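# Unplug the clipped cord from the power strip

## Task

Pull the plug of the cord that the power strip's wire clip holds out of its socket, leave that plug away from the wire clip, and finish without either gripper holding any other loose object.

## Robot and tools

Robot: two arms, left_arm and right_arm, each ending in a two-finger parallel gripper with a wrist camera. left_arm sits on the +y side. Measured bases in the scene frame: left_arm at (-0.047, +0.351, +0.020) m, right_arm at (-0.007, -0.267, +0.028) m, each turned only slightly about z. A camera stand is fixed behind the arms. Now and then a loose object may get a small push from outside.

Frames. The scene frame has its origin at table-top height, halfway between the nominal bases, +x pointing out over the table, +z up. Fixed cameras and the table use it. Each arm reports its hand position (metres) and quaternion (wxyz) in its own base frame. Every offset you send is measured along the axes of that arm's current Hand target. For a gripper, the fingers point along its +z and close along its y. end_effector_position is the spot between the finger pads, roughly 1 cm back from the tips. Reported poses can be off by a few centimetres, more when reaching far.

Row layout, shared by execute_actions and move: one flat list of 14 numbers covering both arms, each in [-1, 1]. Numbers 1 to 7 are left_arm: dx, dy, dz, rx, ry, rz, opening. Numbers 8 to 14 are the same seven for right_arm. dx to rz are an offset from the arm's Hand target as it stood when the action or move began, not an absolute pose; 1.0 equals 0.6 m of travel or 180 degrees, and rx, ry, rz form a single rotation vector. The opening is absolute, not an offset: +1 is fully open (0.094 m), -1 is shut. A 0 in the opening slot closes the gripper halfway, so resend the current opening to keep it unchanged. Sending six zeros re-requests an arm's Hand target.

execute_actions(actions, cameras): actions is a list of actions; each action is a table of up to 15 rows, one row per 1/30 s step, and a short table repeats its last row to fill 15 steps (0.5 s per action). All rows in an action count from the same start pose, so repeating an offset in a later action moves the arm further. Images are returned only for an empty actions list or when cameras names them (names: cam_high, cam_left_wrist, cam_right_wrist, each 672x504; ["all"] for all, [] for none). An unknown name voids the call.

move(target, speed, blend, opening_speed, grip_force, blocking, cameras): drives both grippers in straight lines to target, which is one 14-number row or a list of up to 15 rows, all offsets from the same starting Hand targets. speed is top path speed in m/s, 0.002 to 2.9 (default 0.25); rotation is capped at twice that in rad/s. A move lasts 0.5 s at least and is cut off at 10 s. blend (m) rounds corners between listed targets; 0 means stop at each. opening_speed sets how fast the opening command changes, per second on the -1..+1 scale, minimum 0.2; use it to close gently. grip_force is per-pad force in newtons, 10 to 50, one value or one per arm; it persists, and lower values close much slower. blocking=false returns after about 0.5 s while motion continues. Paths do not avoid obstacles or the other arm. The result adds a move: line saying how it ended (done, off_target, moving, held, fault) and which limits applied (paced means the sent pose was clipped; held means steps were withheld).

wait(seconds 0 to 10) lets time pass while commands hold. stop brakes a running move. zoom_image(camera, region [x0, y0, x1, y1], at most 504 by 504 pixels) enlarges part of the latest image of a camera. read_manual returns licence text only. finished_scene(scene) ends the current scene irreversibly; the goal must hold with the robot not helping; make no further call in that reply.

Results: Hand target (last commanded pose after clipping; next offsets start here), end_effector_position and quat, Joint positions (last entry per arm is finger opening in metres), grip_measured (opening on the command scale, reading slightly wide when empty and somewhat narrower than a gripped hard part), Joint velocities (may be dropped when all are within noise), Joint torques (include arm weight; joints 1 to 3 wrap at ±28 N m), Tool commands, and warnings such as MOTOR HOT or OVER-TEMPERATURE FAULT.

Behaviour to expect: each step, orientation is limited to 40 degrees from the measured one. Friction and gravity often leave the gripper a few centimetres short; a fresh command (even zeros) asks again, or send the missing distance as an offset. Faster motion strays more and hits harder. A blocked arm keeps pushing until you command its target back behind the gripper. To release, command an opening well above grip_measured.

Avoid: letting anything fall or be left off the table; dropping or releasing moving parts; fast collisions with fixed or heavy things; the two arms, grippers or wrist cameras touching or one gripper closing on the other; strain on wrist camera cables; paths close to an arm's own base (go around); long holds at full stretch or pushing toward unreachable poses, which overheat motors (fault at 90 °C folds the arm, at 100 °C it collapses).

Each tool is called after "Emit:" in YAML: its name, and indented under it one key for each argument.

## Session

Emit:
execute_actions:
  actions: []

Scene clock: 0.00 s.
left_arm: end_effector_position=(+0.2232, -0.0179, +0.3203) grip_measured=+1.000 end_effector_quat_wxyz=(+0.503, -0.002, +0.830, -0.241) | right_arm: end_effector_position=(+0.2195, +0.2334, +0.4678) grip_measured=+1.000 end_effector_quat_wxyz=(+0.593, +0.103, +0.733, +0.315)
Joint positions: left_arm=[0.629 0.741 1.076 -1.041 0.95 0.159 0.094] | right_arm=[1.278 1.105 1.463 -0.519 0.923 0.757 0.094]
Joint velocities: within noise
Joint torques (N m): no reading
Heat: left arm: 50 °C; right arm: 42 °C.
Hand target: left_arm +0.2212, -0.0204, +0.3217; +0.504, +0.001, +0.829, -0.244 | right_arm +0.2188, +0.2302, +0.4713; +0.595, +0.104, +0.732, +0.316
Tool commands: left_gripper/opening=+1.0 right_gripper/opening=+1.0

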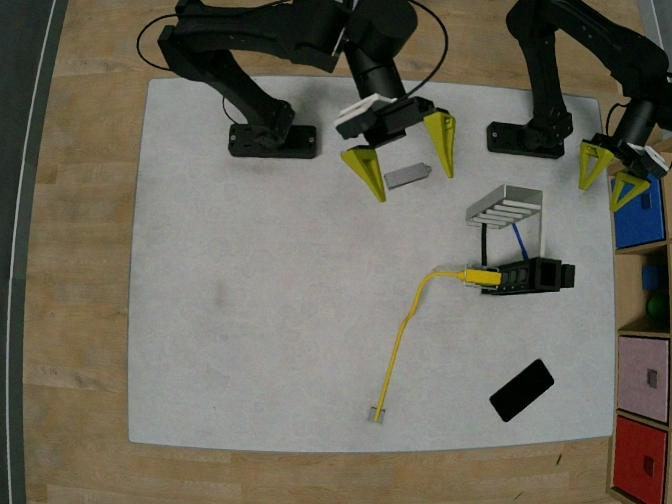

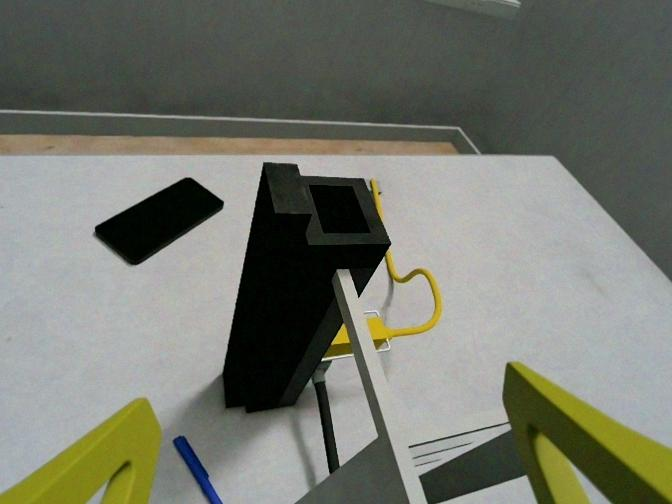

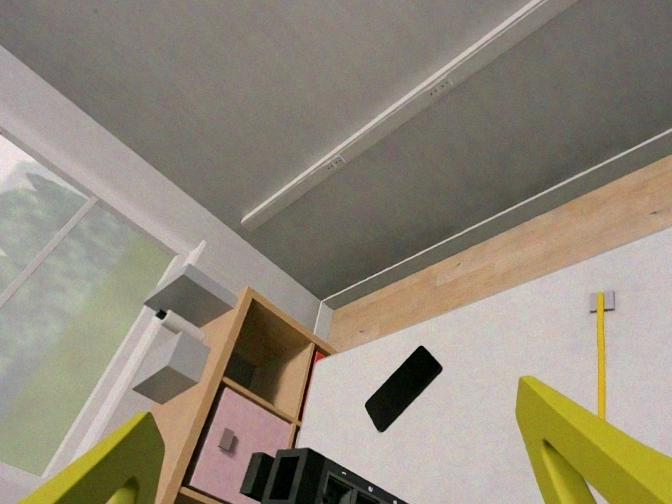

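Emit:
zoom_image:
  camera: "cam_high"
  region: [420, 170, 620, 320]

Emit:
zoom_image:
  camera: "cam_left_wrist"
  region: [200, 150, 500, 450]

Scaled by 2.520 from the camera's 672x504 image, which has a finer 960x720 frame.

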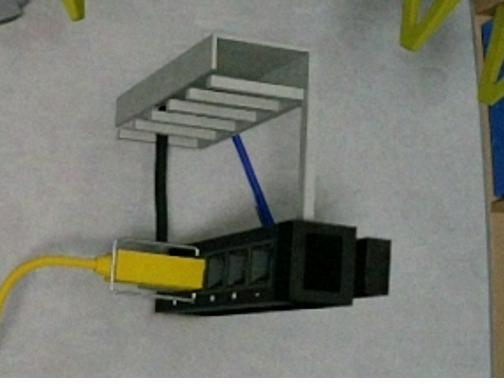

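Scaled by 1.680 from the camera's 672x504 image, which has a finer 960x720 frame.

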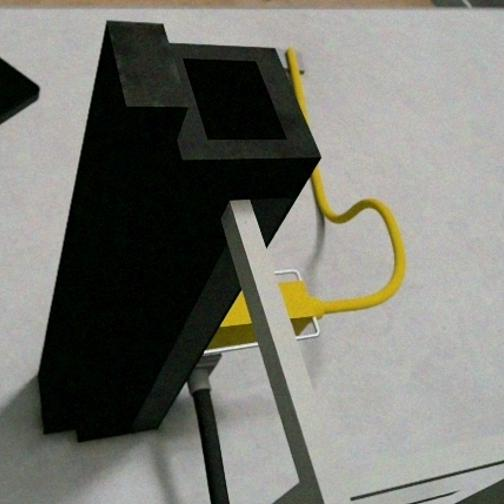

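Emit:
zoom_image:
  camera: "cam_high"
  region: [455, 245, 525, 305]

Emit:
zoom_image:
  camera: "cam_left_wrist"
  region: [290, 280, 460, 400]

Scaled by 7.200 from the camera's 672x504 image, which has a finer 960x720 frame.

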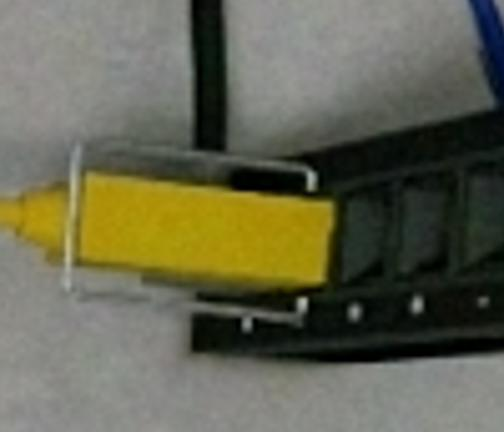

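Scaled by 2.965 from the camera's 672x504 image, which has a finer 960x720 frame.

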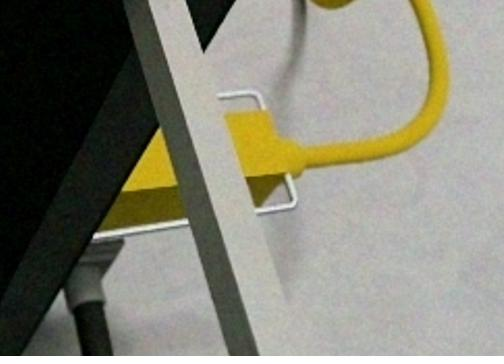

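Emit:
move:
  target: [0,0,0,0,0,0,1, 0.408,-0.313,0.207,-0.385,0.0977,-0.192,1]
  cameras: ["all"]

Scene clock: 15.50 s.
left_arm: end_effector_position=(+0.2232, -0.0179, +0.3203) grip_measured=+1.000 end_effector_quat_wxyz=(+0.503, -0.002, +0.830, -0.241) | right_arm: end_effector_position=(+0.3049, +0.2559, +0.1511) grip_measured=+1.000 end_effector_quat_wxyz=(+0.494, -0.492, +0.509, +0.504)
Joint positions: left_arm=[0.629 0.741 1.076 -1.041 0.95 0.159 0.094] | right_arm=[0.241 1.917 0.661 1.242 -1.323 0.013 0.094]
Joint torques (N m): left_arm=[0.02 0.91 7.41 1.09 0.44 0.01] | right_arm=[-0.64 -4.31 6.54 1.22 -0.15 -0.09]
Heat: left arm: 51 °C; right arm: 43 °C.
Hand target: left_arm +0.2212, -0.0204, +0.3217; +0.504, +0.001, +0.829, -0.244 | right_arm +0.3110, +0.2554, +0.1528; +0.501, -0.499, +0.500, +0.500
Off the commanded pose: left_arm 0.004 m, 0 deg | right_arm 0.006 m, 2 deg.
move: done

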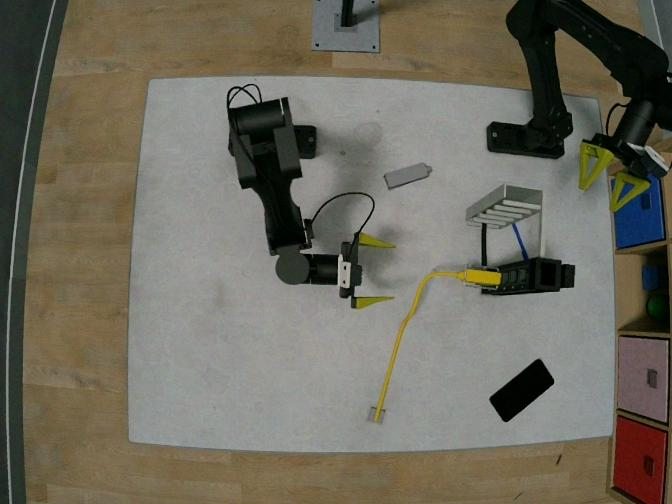

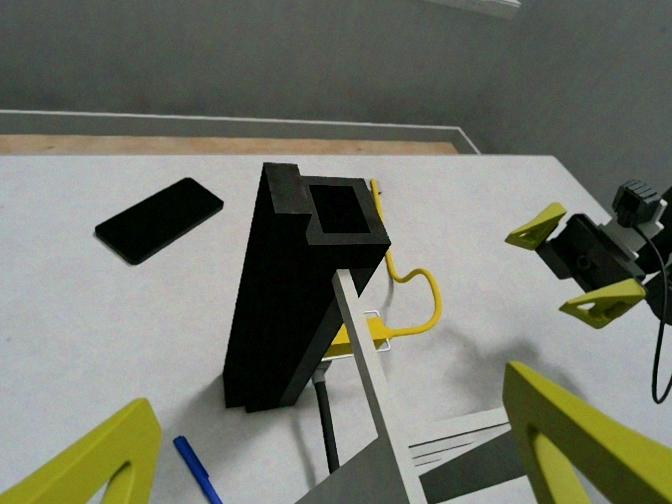

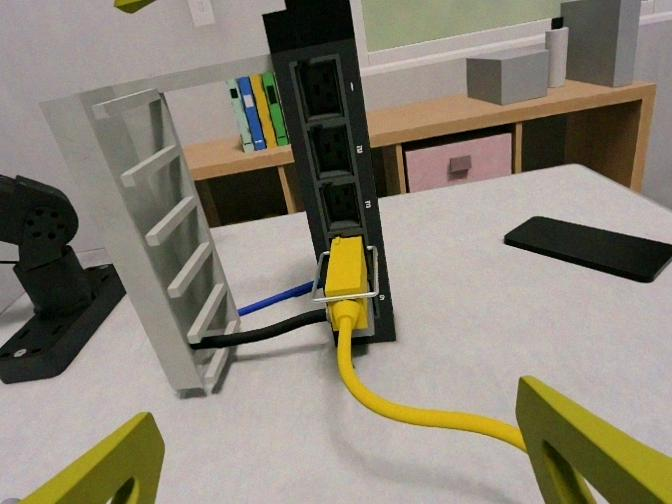

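Very informative.

Emit:
zoom_image:
  camera: "cam_right_wrist"
  region: [270, 220, 430, 360]

Emit:
zoom_image:
  camera: "cam_high"
  region: [455, 255, 515, 300]

Scaled by 3.150 from the camera's 672x504 image, which has a finer 960x720 frame.

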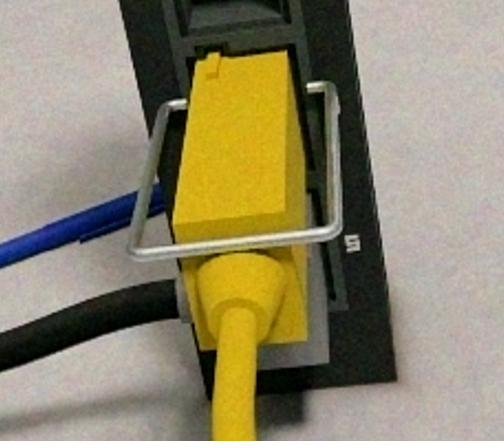

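Scaled by 8.400 from the camera's 672x504 image, which has a finer 960x720 frame.

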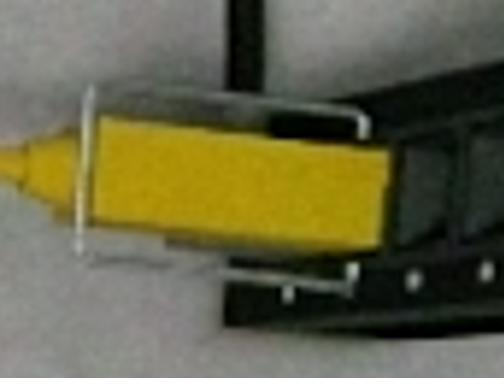

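Emit:
move:
  target: [0,0,0,0,0,0,1, 0.088,-0.038,0.175,0.130,0.130,0.487,-0.97]
  cameras: ["all"]

Scene clock: 42.43 s.
left_arm: end_effector_position=(+0.2232, -0.0179, +0.3203) grip_measured=+1.000 end_effector_quat_wxyz=(+0.503, -0.002, +0.830, -0.241) | right_arm: end_effector_position=(+0.3286, +0.3537, +0.0972) grip_measured=-0.968 end_effector_quat_wxyz=(+0.000, +0.002, +0.866, +0.501)
Joint positions: left_arm=[0.629 0.741 1.076 -1.041 0.95 0.159 0.094] | right_arm=[0.539 1.947 1.189 -0.083 -0.837 0.88 0.001]
Joint torques (N m): left_arm=[0.02 0.91 7.43 1.09 0.43 0.02] | right_arm=[0.79 -5.86 9.14 1.02 -0.31 0.05]
Heat: left arm: 51 °C; right arm: 43 °C.
Hand target: left_arm +0.2212, -0.0204, +0.3217; +0.504, +0.001, +0.829, -0.244 | right_arm +0.3338, +0.3605, +0.1001; +0.001, +0.000, +0.865, +0.502
Off the commanded pose: left_arm 0.004 m, 0 deg | right_arm 0.009 m, 0 deg.
move: done

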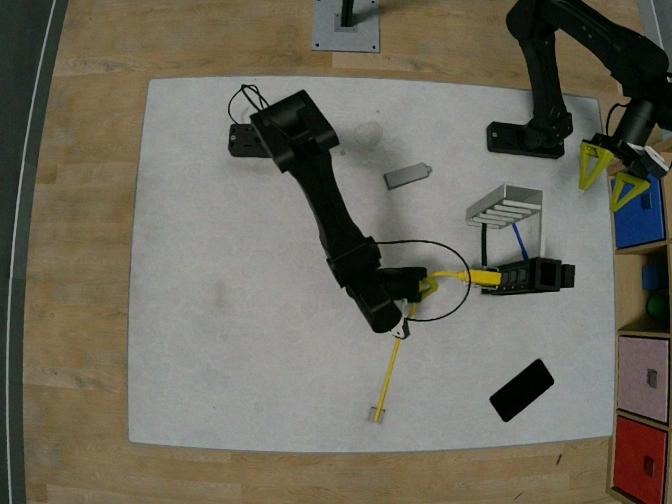

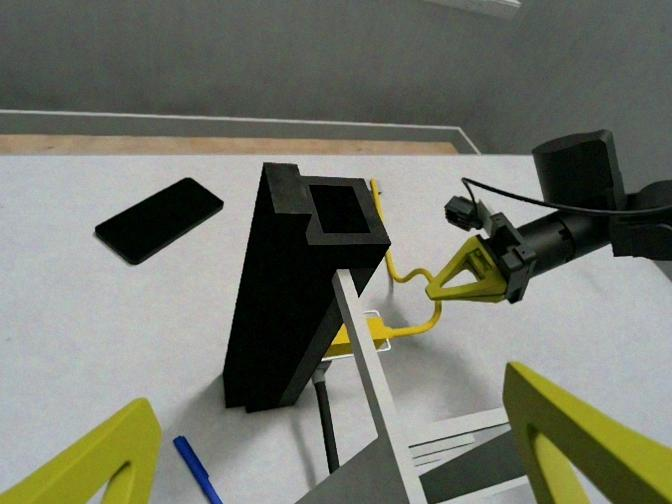

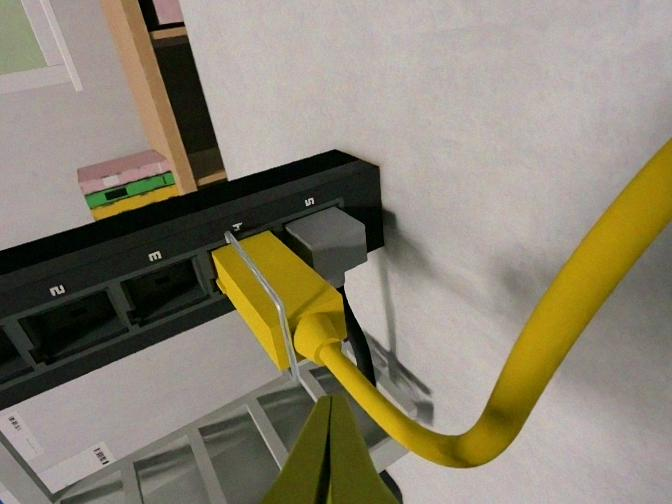

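Emit:
zoom_image:
  camera: "cam_high"
  region: [395, 240, 515, 320]

Emit:
zoom_image:
  camera: "cam_right_wrist"
  region: [190, 200, 420, 430]

Scaled by 4.200 from the camera's 672x504 image, which has a finer 960x720 frame.

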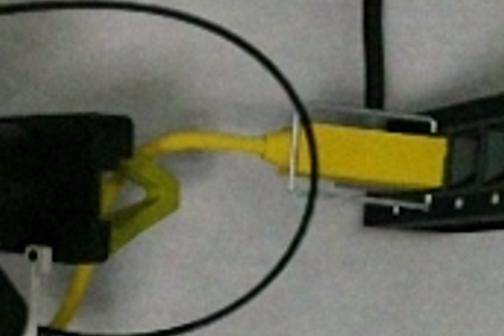

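Scaled by 2.191 from the camera's 672x504 image, which has a finer 960x720 frame.

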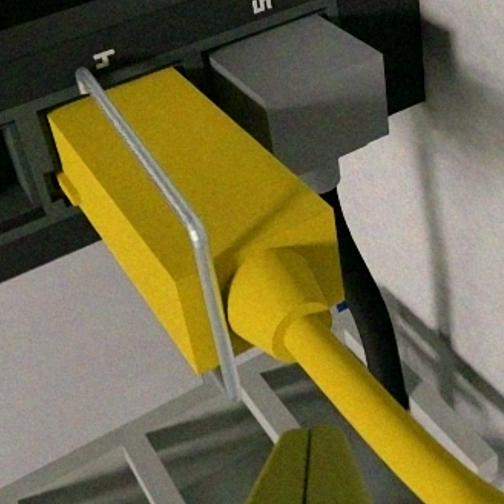

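Emit:
move:
  target: [0,0,0,0,0,0,1, -0.032,0.004,0.060,0,0.1203,-0.0694,-0.97]
  cameras: ["all"]
  speed: 0.15

Scene clock: 53.97 s.
left_arm: end_effector_position=(+0.2232, -0.0179, +0.3203) grip_measured=+1.000 end_effector_quat_wxyz=(+0.503, -0.002, +0.830, -0.241) | right_arm: end_effector_position=(+0.3497, +0.3889, +0.0831) grip_measured=-0.968 end_effector_quat_wxyz=(-0.107, -0.180, +0.853, +0.479)
Joint positions: left_arm=[0.629 0.741 1.076 -1.041 0.95 0.159 0.094] | right_arm=[0.539 2.439 2.025 -0.974 -1.016 0.225 0.001]
Joint torques (N m): left_arm=[0.05 0.88 7.43 1.09 0.44 0.01] | right_arm=[-0.06 -8.29 9.06 0.37 -0.77 -0.13]
Heat: left arm: 51 °C; right arm: 45 °C.
Hand target: left_arm +0.2212, -0.0204, +0.3217; +0.504, +0.001, +0.829, -0.244 | right_arm +0.3531, +0.3930, +0.0844; -0.107, -0.188, +0.845, +0.490
Off the commanded pose: left_arm 0.004 m, 0 deg | right_arm 0.005 m, 2 deg.
move: done

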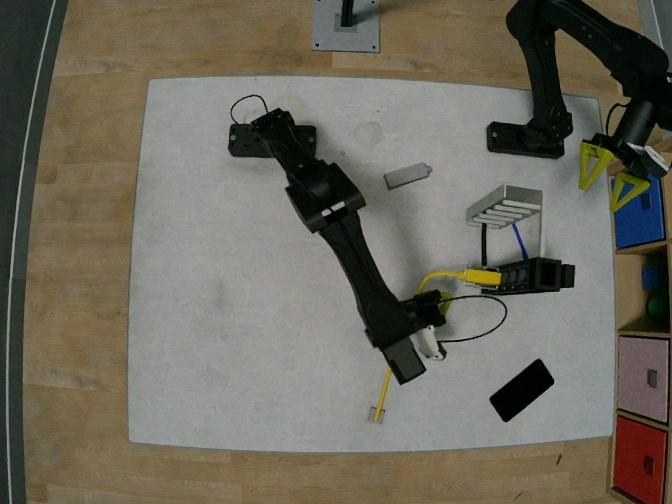

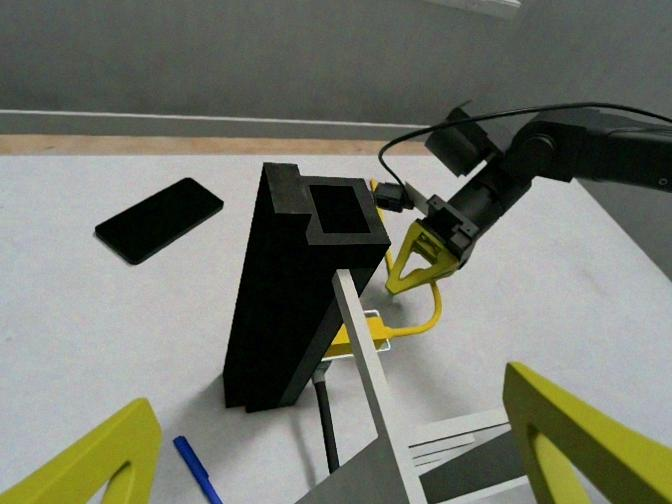

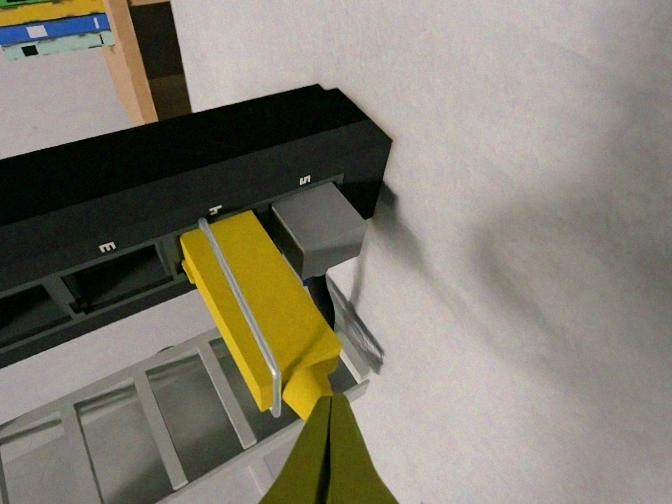

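Emit:
zoom_image:
  camera: "cam_high"
  region: [415, 250, 515, 330]

Emit:
zoom_image:
  camera: "cam_right_wrist"
  region: [170, 200, 420, 450]

Emit:
zoom_image:
  camera: "cam_left_wrist"
  region: [320, 200, 480, 360]

Scaled by 5.040 from the camera's 672x504 image, which has a finer 960x720 frame.

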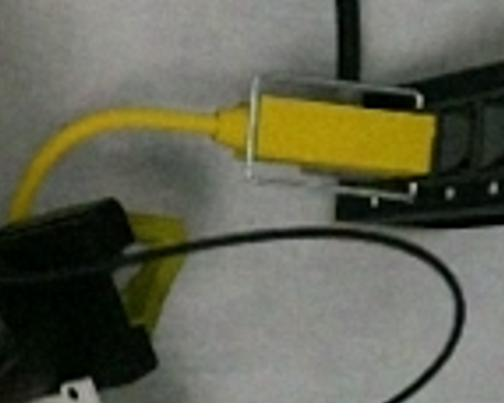

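Scaled by 2.016 from the camera's 672x504 image, which has a finer 960x720 frame.

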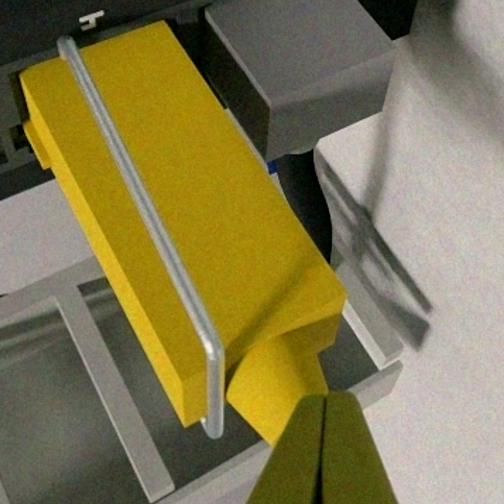

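Scaled by 3.150 from the camera's 672x504 image, which has a finer 960x720 frame.

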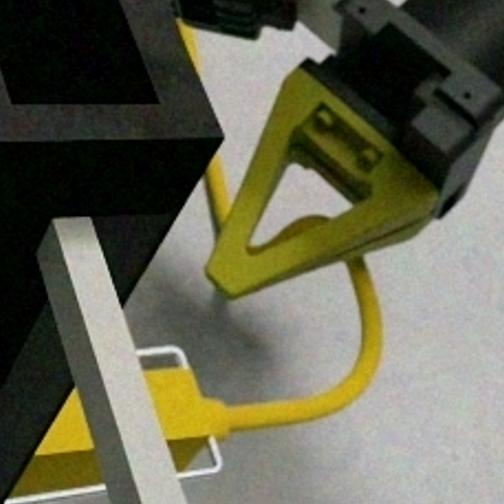

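Emit:
move:
  target: [0,0,0,0,0,0,1, -0.009,-0.0098,0.0497,0,0,0,-0.97]
  cameras: ["all"]
  speed: 0.1

Emit:
zoom_image:
  camera: "cam_high"
  region: [415, 250, 515, 330]

Emit:
zoom_image:
  camera: "cam_right_wrist"
  region: [170, 200, 420, 450]

Emit:
zoom_image:
  camera: "cam_left_wrist"
  region: [320, 200, 480, 360]

Scene clock: 67.30 s.
left_arm: end_effector_position=(+0.2232, -0.0179, +0.3203) grip_measured=+1.000 end_effector_quat_wxyz=(+0.503, -0.002, +0.830, -0.241) | right_arm: end_effector_position=(+0.3449, +0.4105, +0.0655) grip_measured=-0.968 end_effector_quat_wxyz=(-0.108, -0.185, +0.850, +0.482)
Joint positions: left_arm=[0.629 0.741 1.076 -1.041 0.95 0.159 0.094] | right_arm=[0.58 2.482 2.025 -0.877 -1.016 0.283 0.001]
Joint torques (N m): left_arm=[0.02 0.94 7.43 1.09 0.43 0.01] | right_arm=[0.31 -8.76 8.2 0.6 -0.67 0.08]
Heat: left arm: 50 °C; right arm: 45 °C.
Hand target: left_arm +0.2212, -0.0204, +0.3217; +0.504, +0.001, +0.829, -0.244 | right_arm +0.3483, +0.4161, +0.0644; -0.107, -0.188, +0.845, +0.490
Off the commanded pose: left_arm 0.004 m, 0 deg | right_arm 0.007 m, 1 deg.
move: done

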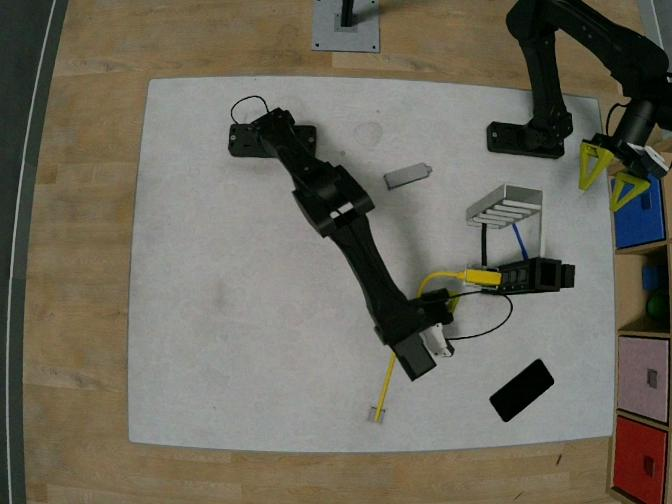

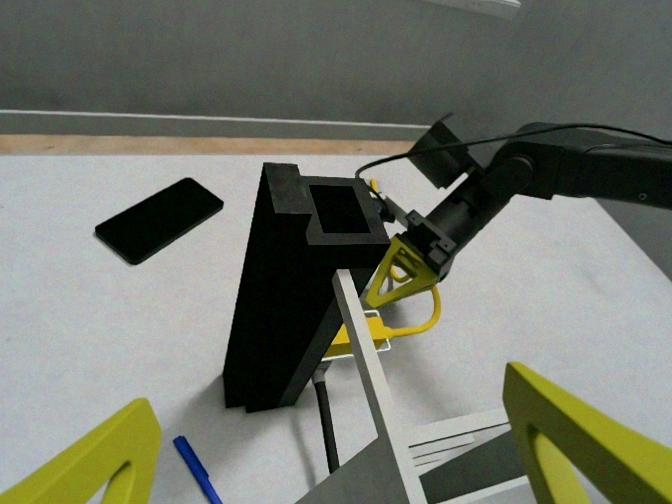

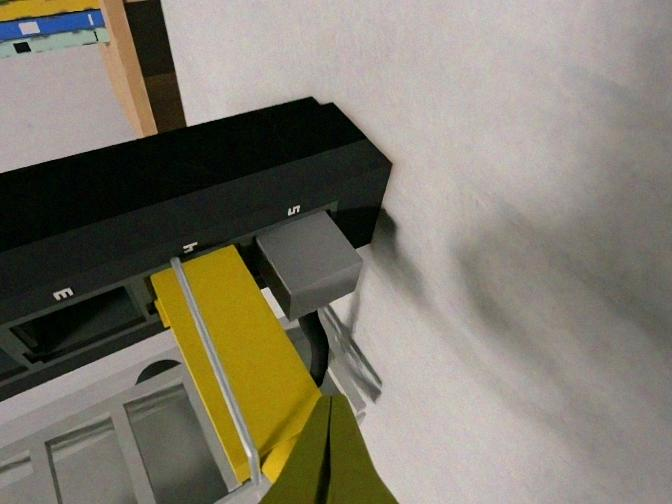

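Scaled by 5.040 from the camera's 672x504 image, which has a finer 960x720 frame.

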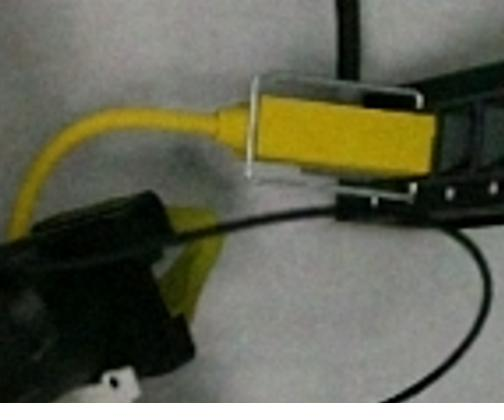

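Scaled by 2.016 from the camera's 672x504 image, which has a finer 960x720 frame.

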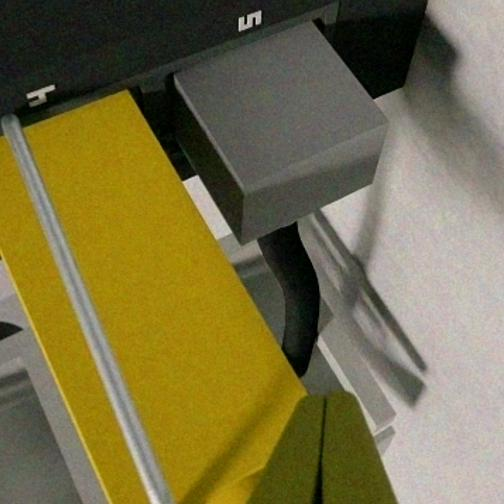

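Scaled by 3.150 from the camera's 672x504 image, which has a finer 960x720 frame.

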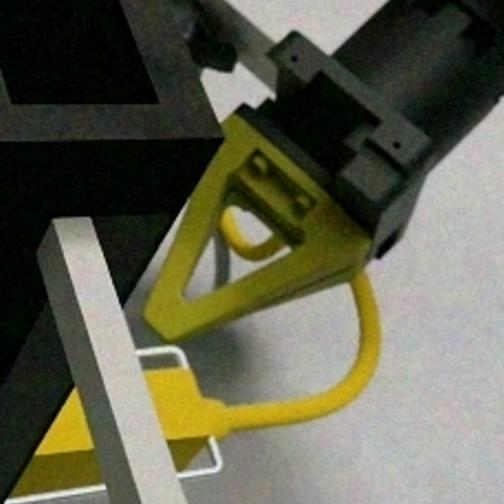

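Emit:
move:
  target: [0,0,0,0,0,0,1, 0.0227,0.0111,0.0192,0,0,0,-0.97]
  cameras: ["all"]
  speed: 0.06

Emit:
zoom_image:
  camera: "cam_high"
  region: [415, 250, 515, 330]

Emit:
zoom_image:
  camera: "cam_right_wrist"
  region: [170, 254, 420, 504]

Emit:
zoom_image:
  camera: "cam_left_wrist"
  region: [320, 240, 440, 360]

Scene clock: 71.20 s.
left_arm: end_effector_position=(+0.2232, -0.0179, +0.3203) grip_measured=+1.000 end_effector_quat_wxyz=(+0.503, -0.002, +0.830, -0.241) | right_arm: end_effector_position=(+0.3371, +0.4185, +0.0498) grip_measured=-0.968 end_effector_quat_wxyz=(-0.112, -0.180, +0.849, +0.483)
Joint positions: left_arm=[0.629 0.741 1.076 -1.041 0.95 0.159 0.094] | right_arm=[0.601 2.482 1.954 -0.771 -1.016 0.337 0.001]
Joint torques (N m): left_arm=[0.02 0.94 7.43 1.08 0.43 0.02] | right_arm=[1.28 -13.22 4.31 0.64 -0.58 -0.02]
Heat: left arm: 50 °C; right arm: 44 °C.
Hand target: left_arm +0.2212, -0.0204, +0.3217; +0.504, +0.001, +0.829, -0.244 | right_arm +0.3305, +0.4224, +0.0645; -0.107, -0.188, +0.845, +0.490
Off the commanded pose: left_arm 0.004 m, 0 deg | right_arm 0.017 m, 1 deg.
move: off_target (right_arm)

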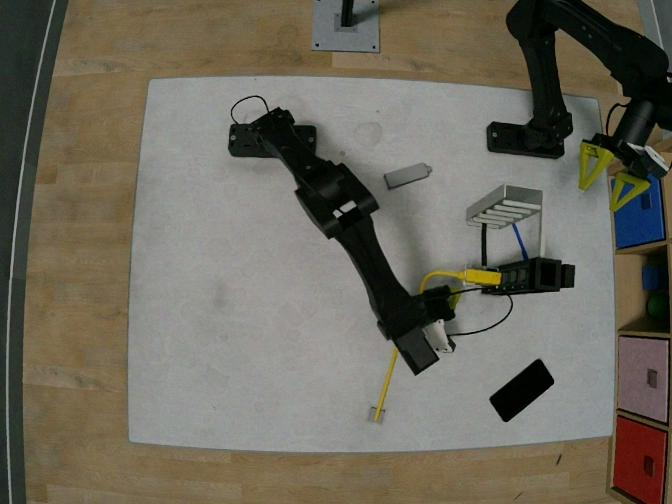

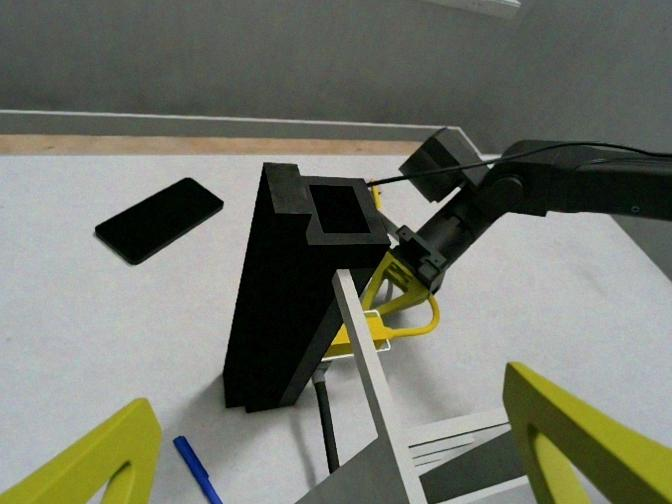

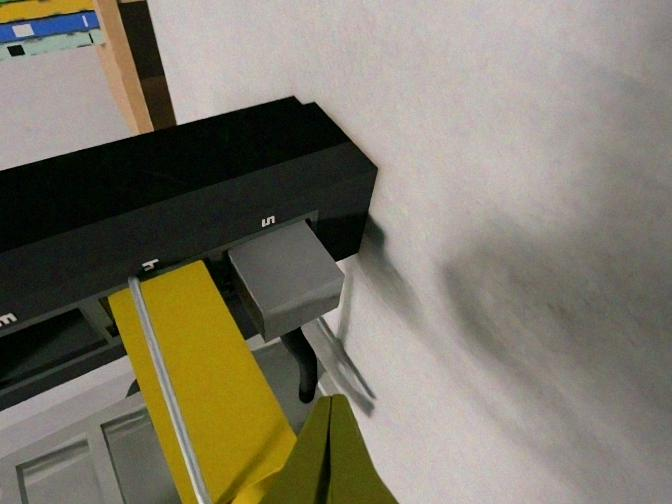

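Scaled by 5.040 from the camera's 672x504 image, which has a finer 960x720 frame.

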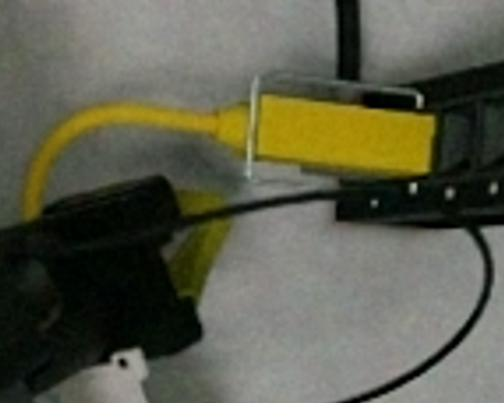

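Scaled by 2.016 from the camera's 672x504 image, which has a finer 960x720 frame.

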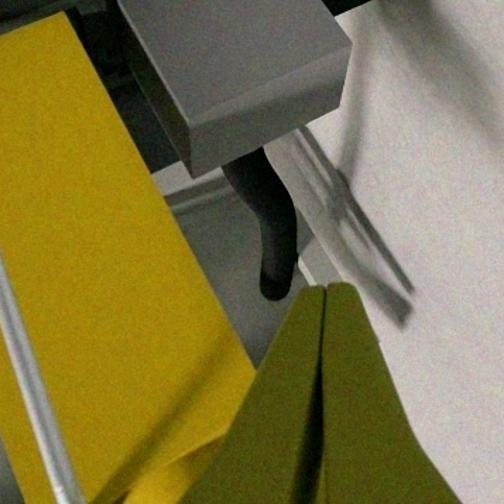

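Scaled by 4.200 from the camera's 672x504 image, which has a finer 960x720 frame.

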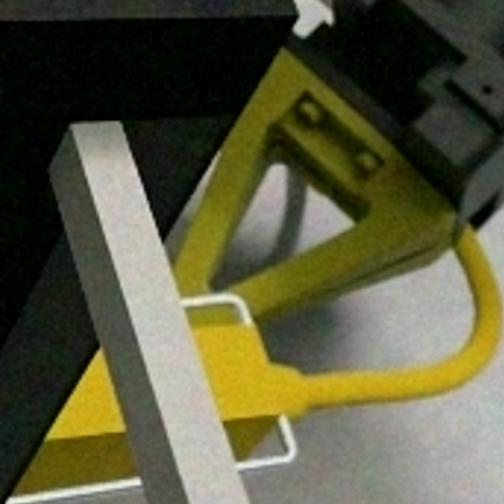

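Emit:
move:
  target: [0,0,0,0,0,0,1, 0,0.0217,-0.0125,0,0,0,-0.97]
  cameras: ["all"]
  speed: 0.06

Emit:
zoom_image:
  camera: "cam_right_wrist"
  region: [170, 254, 420, 504]

Emit:
zoom_image:
  camera: "cam_left_wrist"
  region: [320, 240, 440, 360]

Scene clock: 73.83 s.
left_arm: end_effector_position=(+0.2232, -0.0179, +0.3203) grip_measured=+1.000 end_effector_quat_wxyz=(+0.503, -0.002, +0.830, -0.241) | right_arm: end_effector_position=(+0.3355, +0.4171, +0.0546) grip_measured=-0.968 end_effector_quat_wxyz=(-0.115, -0.177, +0.851, +0.481)
Joint positions: left_arm=[0.629 0.741 1.076 -1.041 0.95 0.159 0.094] | right_arm=[0.601 2.47 1.954 -0.79 -1.013 0.338 0.001]
Joint torques (N m): left_arm=[0.02 0.9 7.43 1.08 0.42 0.01] | right_arm=[1.29 -13.67 6.23 0.44 -0.61 0.07]
Heat: left arm: 50 °C; right arm: 44 °C.
Hand target: left_arm +0.2212, -0.0204, +0.3217; +0.504, +0.001, +0.829, -0.244 | right_arm +0.3305, +0.4223, +0.0796; -0.107, -0.188, +0.845, +0.490
Off the commanded pose: left_arm 0.004 m, 0 deg | right_arm 0.026 m, 2 deg.
move: off_target (right_arm)

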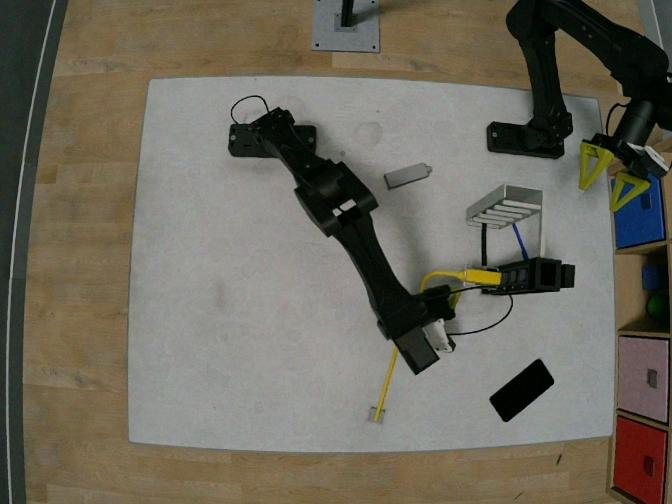

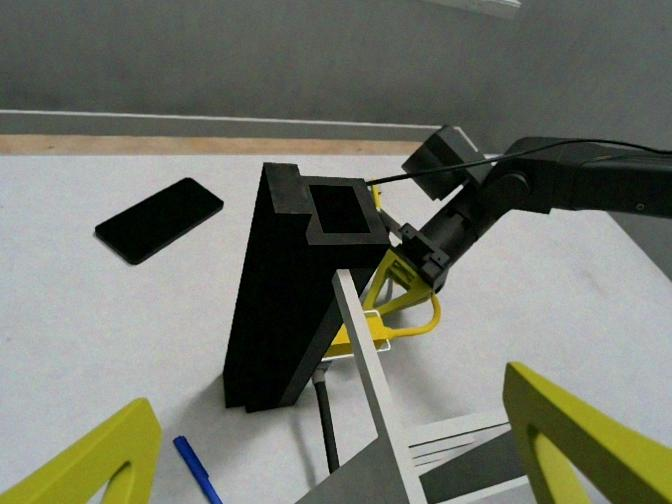

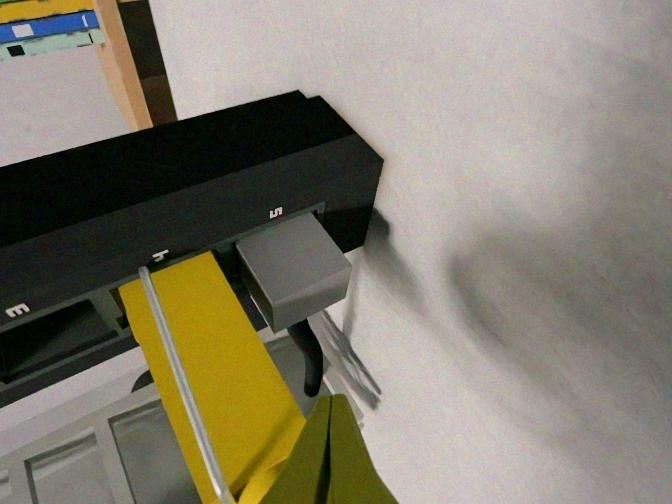

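Scaled by 2.016 from the camera's 672x504 image, which has a finer 960x720 frame.

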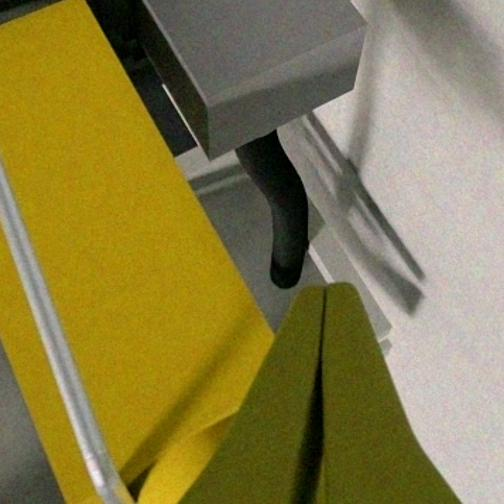

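Scaled by 4.200 from the camera's 672x504 image, which has a finer 960x720 frame.

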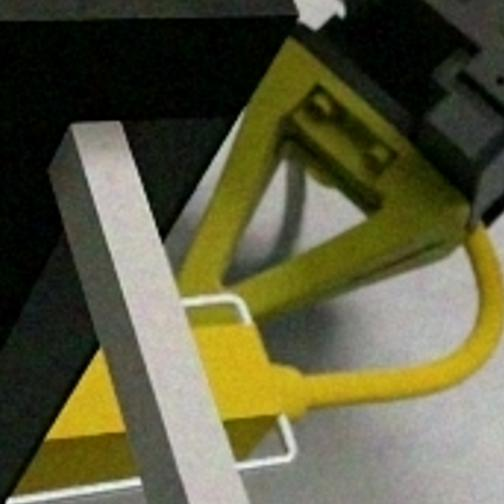

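Emit:
move:
  target: [0,0,0,0,0,0,1, 0,0.0289,-0.0167,0,0,0,-0.97]
  cameras: ["cam_right_wrist","cam_left_wrist"]
  speed: 0.06

Emit:
zoom_image:
  camera: "cam_left_wrist"
  region: [320, 240, 440, 360]

Scene clock: 75.63 s.
left_arm: end_effector_position=(+0.2232, -0.0179, +0.3203) grip_measured=+1.000 end_effector_quat_wxyz=(+0.503, -0.002, +0.830, -0.241) | right_arm: end_effector_position=(+0.3284, +0.4121, +0.0638) grip_measured=-0.968 end_effector_quat_wxyz=(-0.130, -0.167, +0.855, +0.474)
Joint positions: left_arm=[0.629 0.741 1.076 -1.041 0.95 0.159 0.094] | right_arm=[0.601 2.445 1.954 -0.854 -1.012 0.341 0.001]
Joint torques (N m): left_arm=[-0.01 0.9 7.43 1.09 0.44 0.02] | right_arm=[1.24 -13.61 9.1 0.47 -0.62 0.05]
Heat: left arm: 50 °C; right arm: 44 °C.
Hand target: left_arm +0.2212, -0.0204, +0.3217; +0.504, +0.001, +0.829, -0.244 | right_arm +0.3304, +0.4222, +0.0996; -0.107, -0.188, +0.845, +0.490
Off the commanded pose: left_arm 0.004 m, 0 deg | right_arm 0.037 m, 4 deg.
move: off_target (right_arm)
Images, in order (width x height): cam_left_wrist 672x504, cam_right_wrist 672x504.

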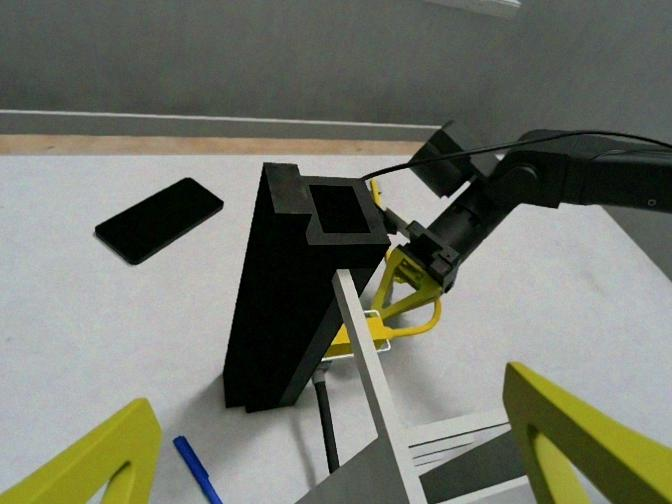

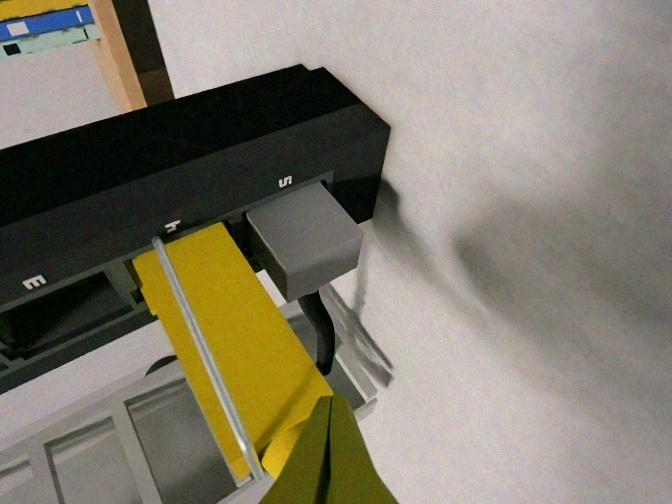

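Scaled by 4.200 from the camera's 672x504 image, which has a finer 960x720 frame.

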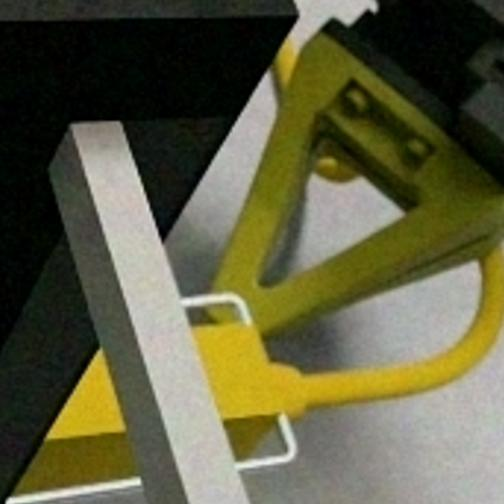

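Emit:
zoom_image:
  camera: "cam_right_wrist"
  region: [200, 354, 400, 504]

Emit:
execute_actions:
  actions: []

Emit:
zoom_image:
  camera: "cam_high"
  region: [425, 250, 515, 320]

Scaled by 2.520 from the camera's 672x504 image, which has a finer 960x720 frame.

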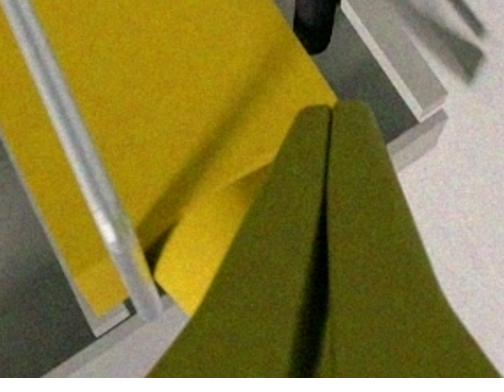

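Scene clock: 77.90 s.
left_arm: end_effector_position=(+0.2232, -0.0179, +0.3203) grip_measured=+1.000 end_effector_quat_wxyz=(+0.503, -0.002, +0.830, -0.241) | right_arm: end_effector_position=(+0.3283, +0.4120, +0.0638) grip_measured=-0.968 end_effector_quat_wxyz=(-0.131, -0.167, +0.855, +0.474)
Joint positions: left_arm=[0.629 0.741 1.076 -1.041 0.95 0.159 0.094] | right_arm=[0.601 2.445 1.954 -0.854 -1.012 0.341 0.001]
Joint velocities: within noise
Joint torques (N m): left_arm=[0.03 0.92 7.45 1.09 0.42 0.02] | right_arm=[1.25 -13.6 9.1 0.42 -0.63 0.05]
Heat: left arm: 50 °C; right arm: 44 °C.
Hand target: left_arm +0.2212, -0.0204, +0.3217; +0.504, +0.001, +0.829, -0.244 | right_arm +0.3304, +0.4222, +0.0996; -0.107, -0.188, +0.845, +0.490
Tool commands: left_gripper/opening=+1.0 right_gripper/opening=-0.97
Off the commanded pose: left_arm 0.004 m, 0 deg | right_arm 0.037 m, 4 deg.

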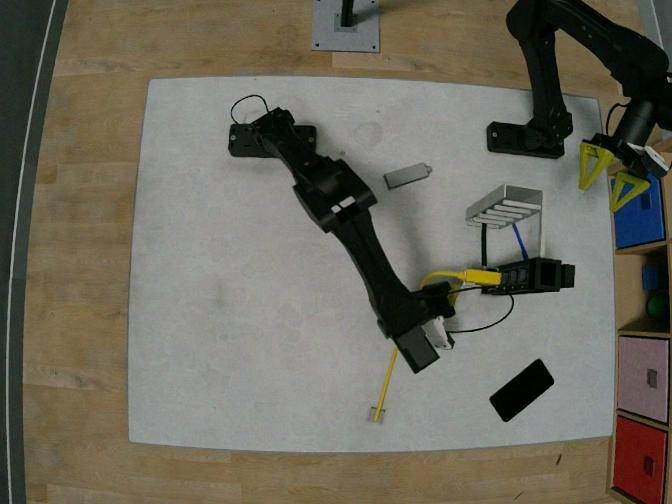

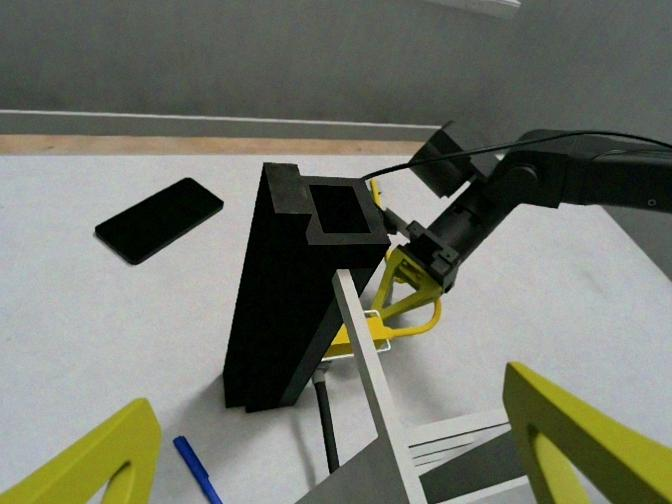

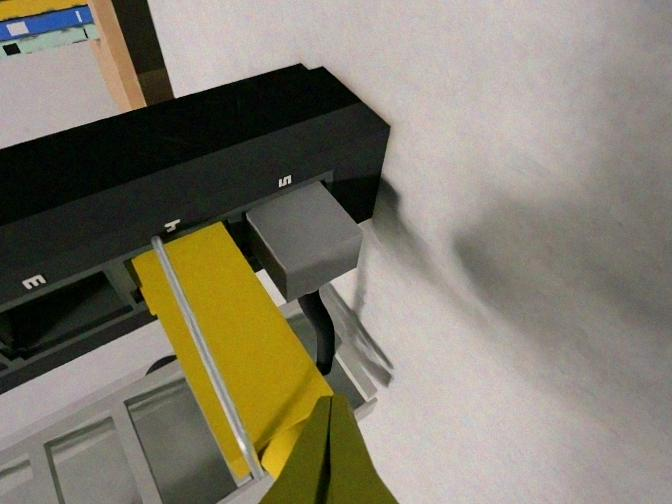

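Scaled by 5.600 from the camera's 672x504 image, which has a finer 960x720 frame.

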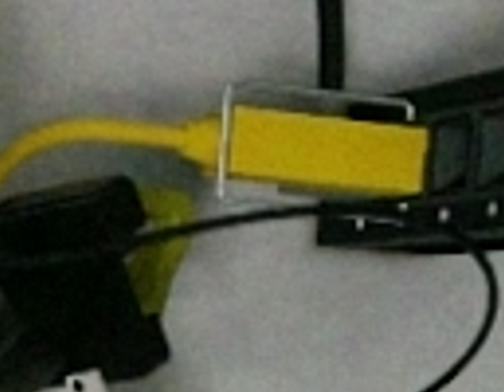

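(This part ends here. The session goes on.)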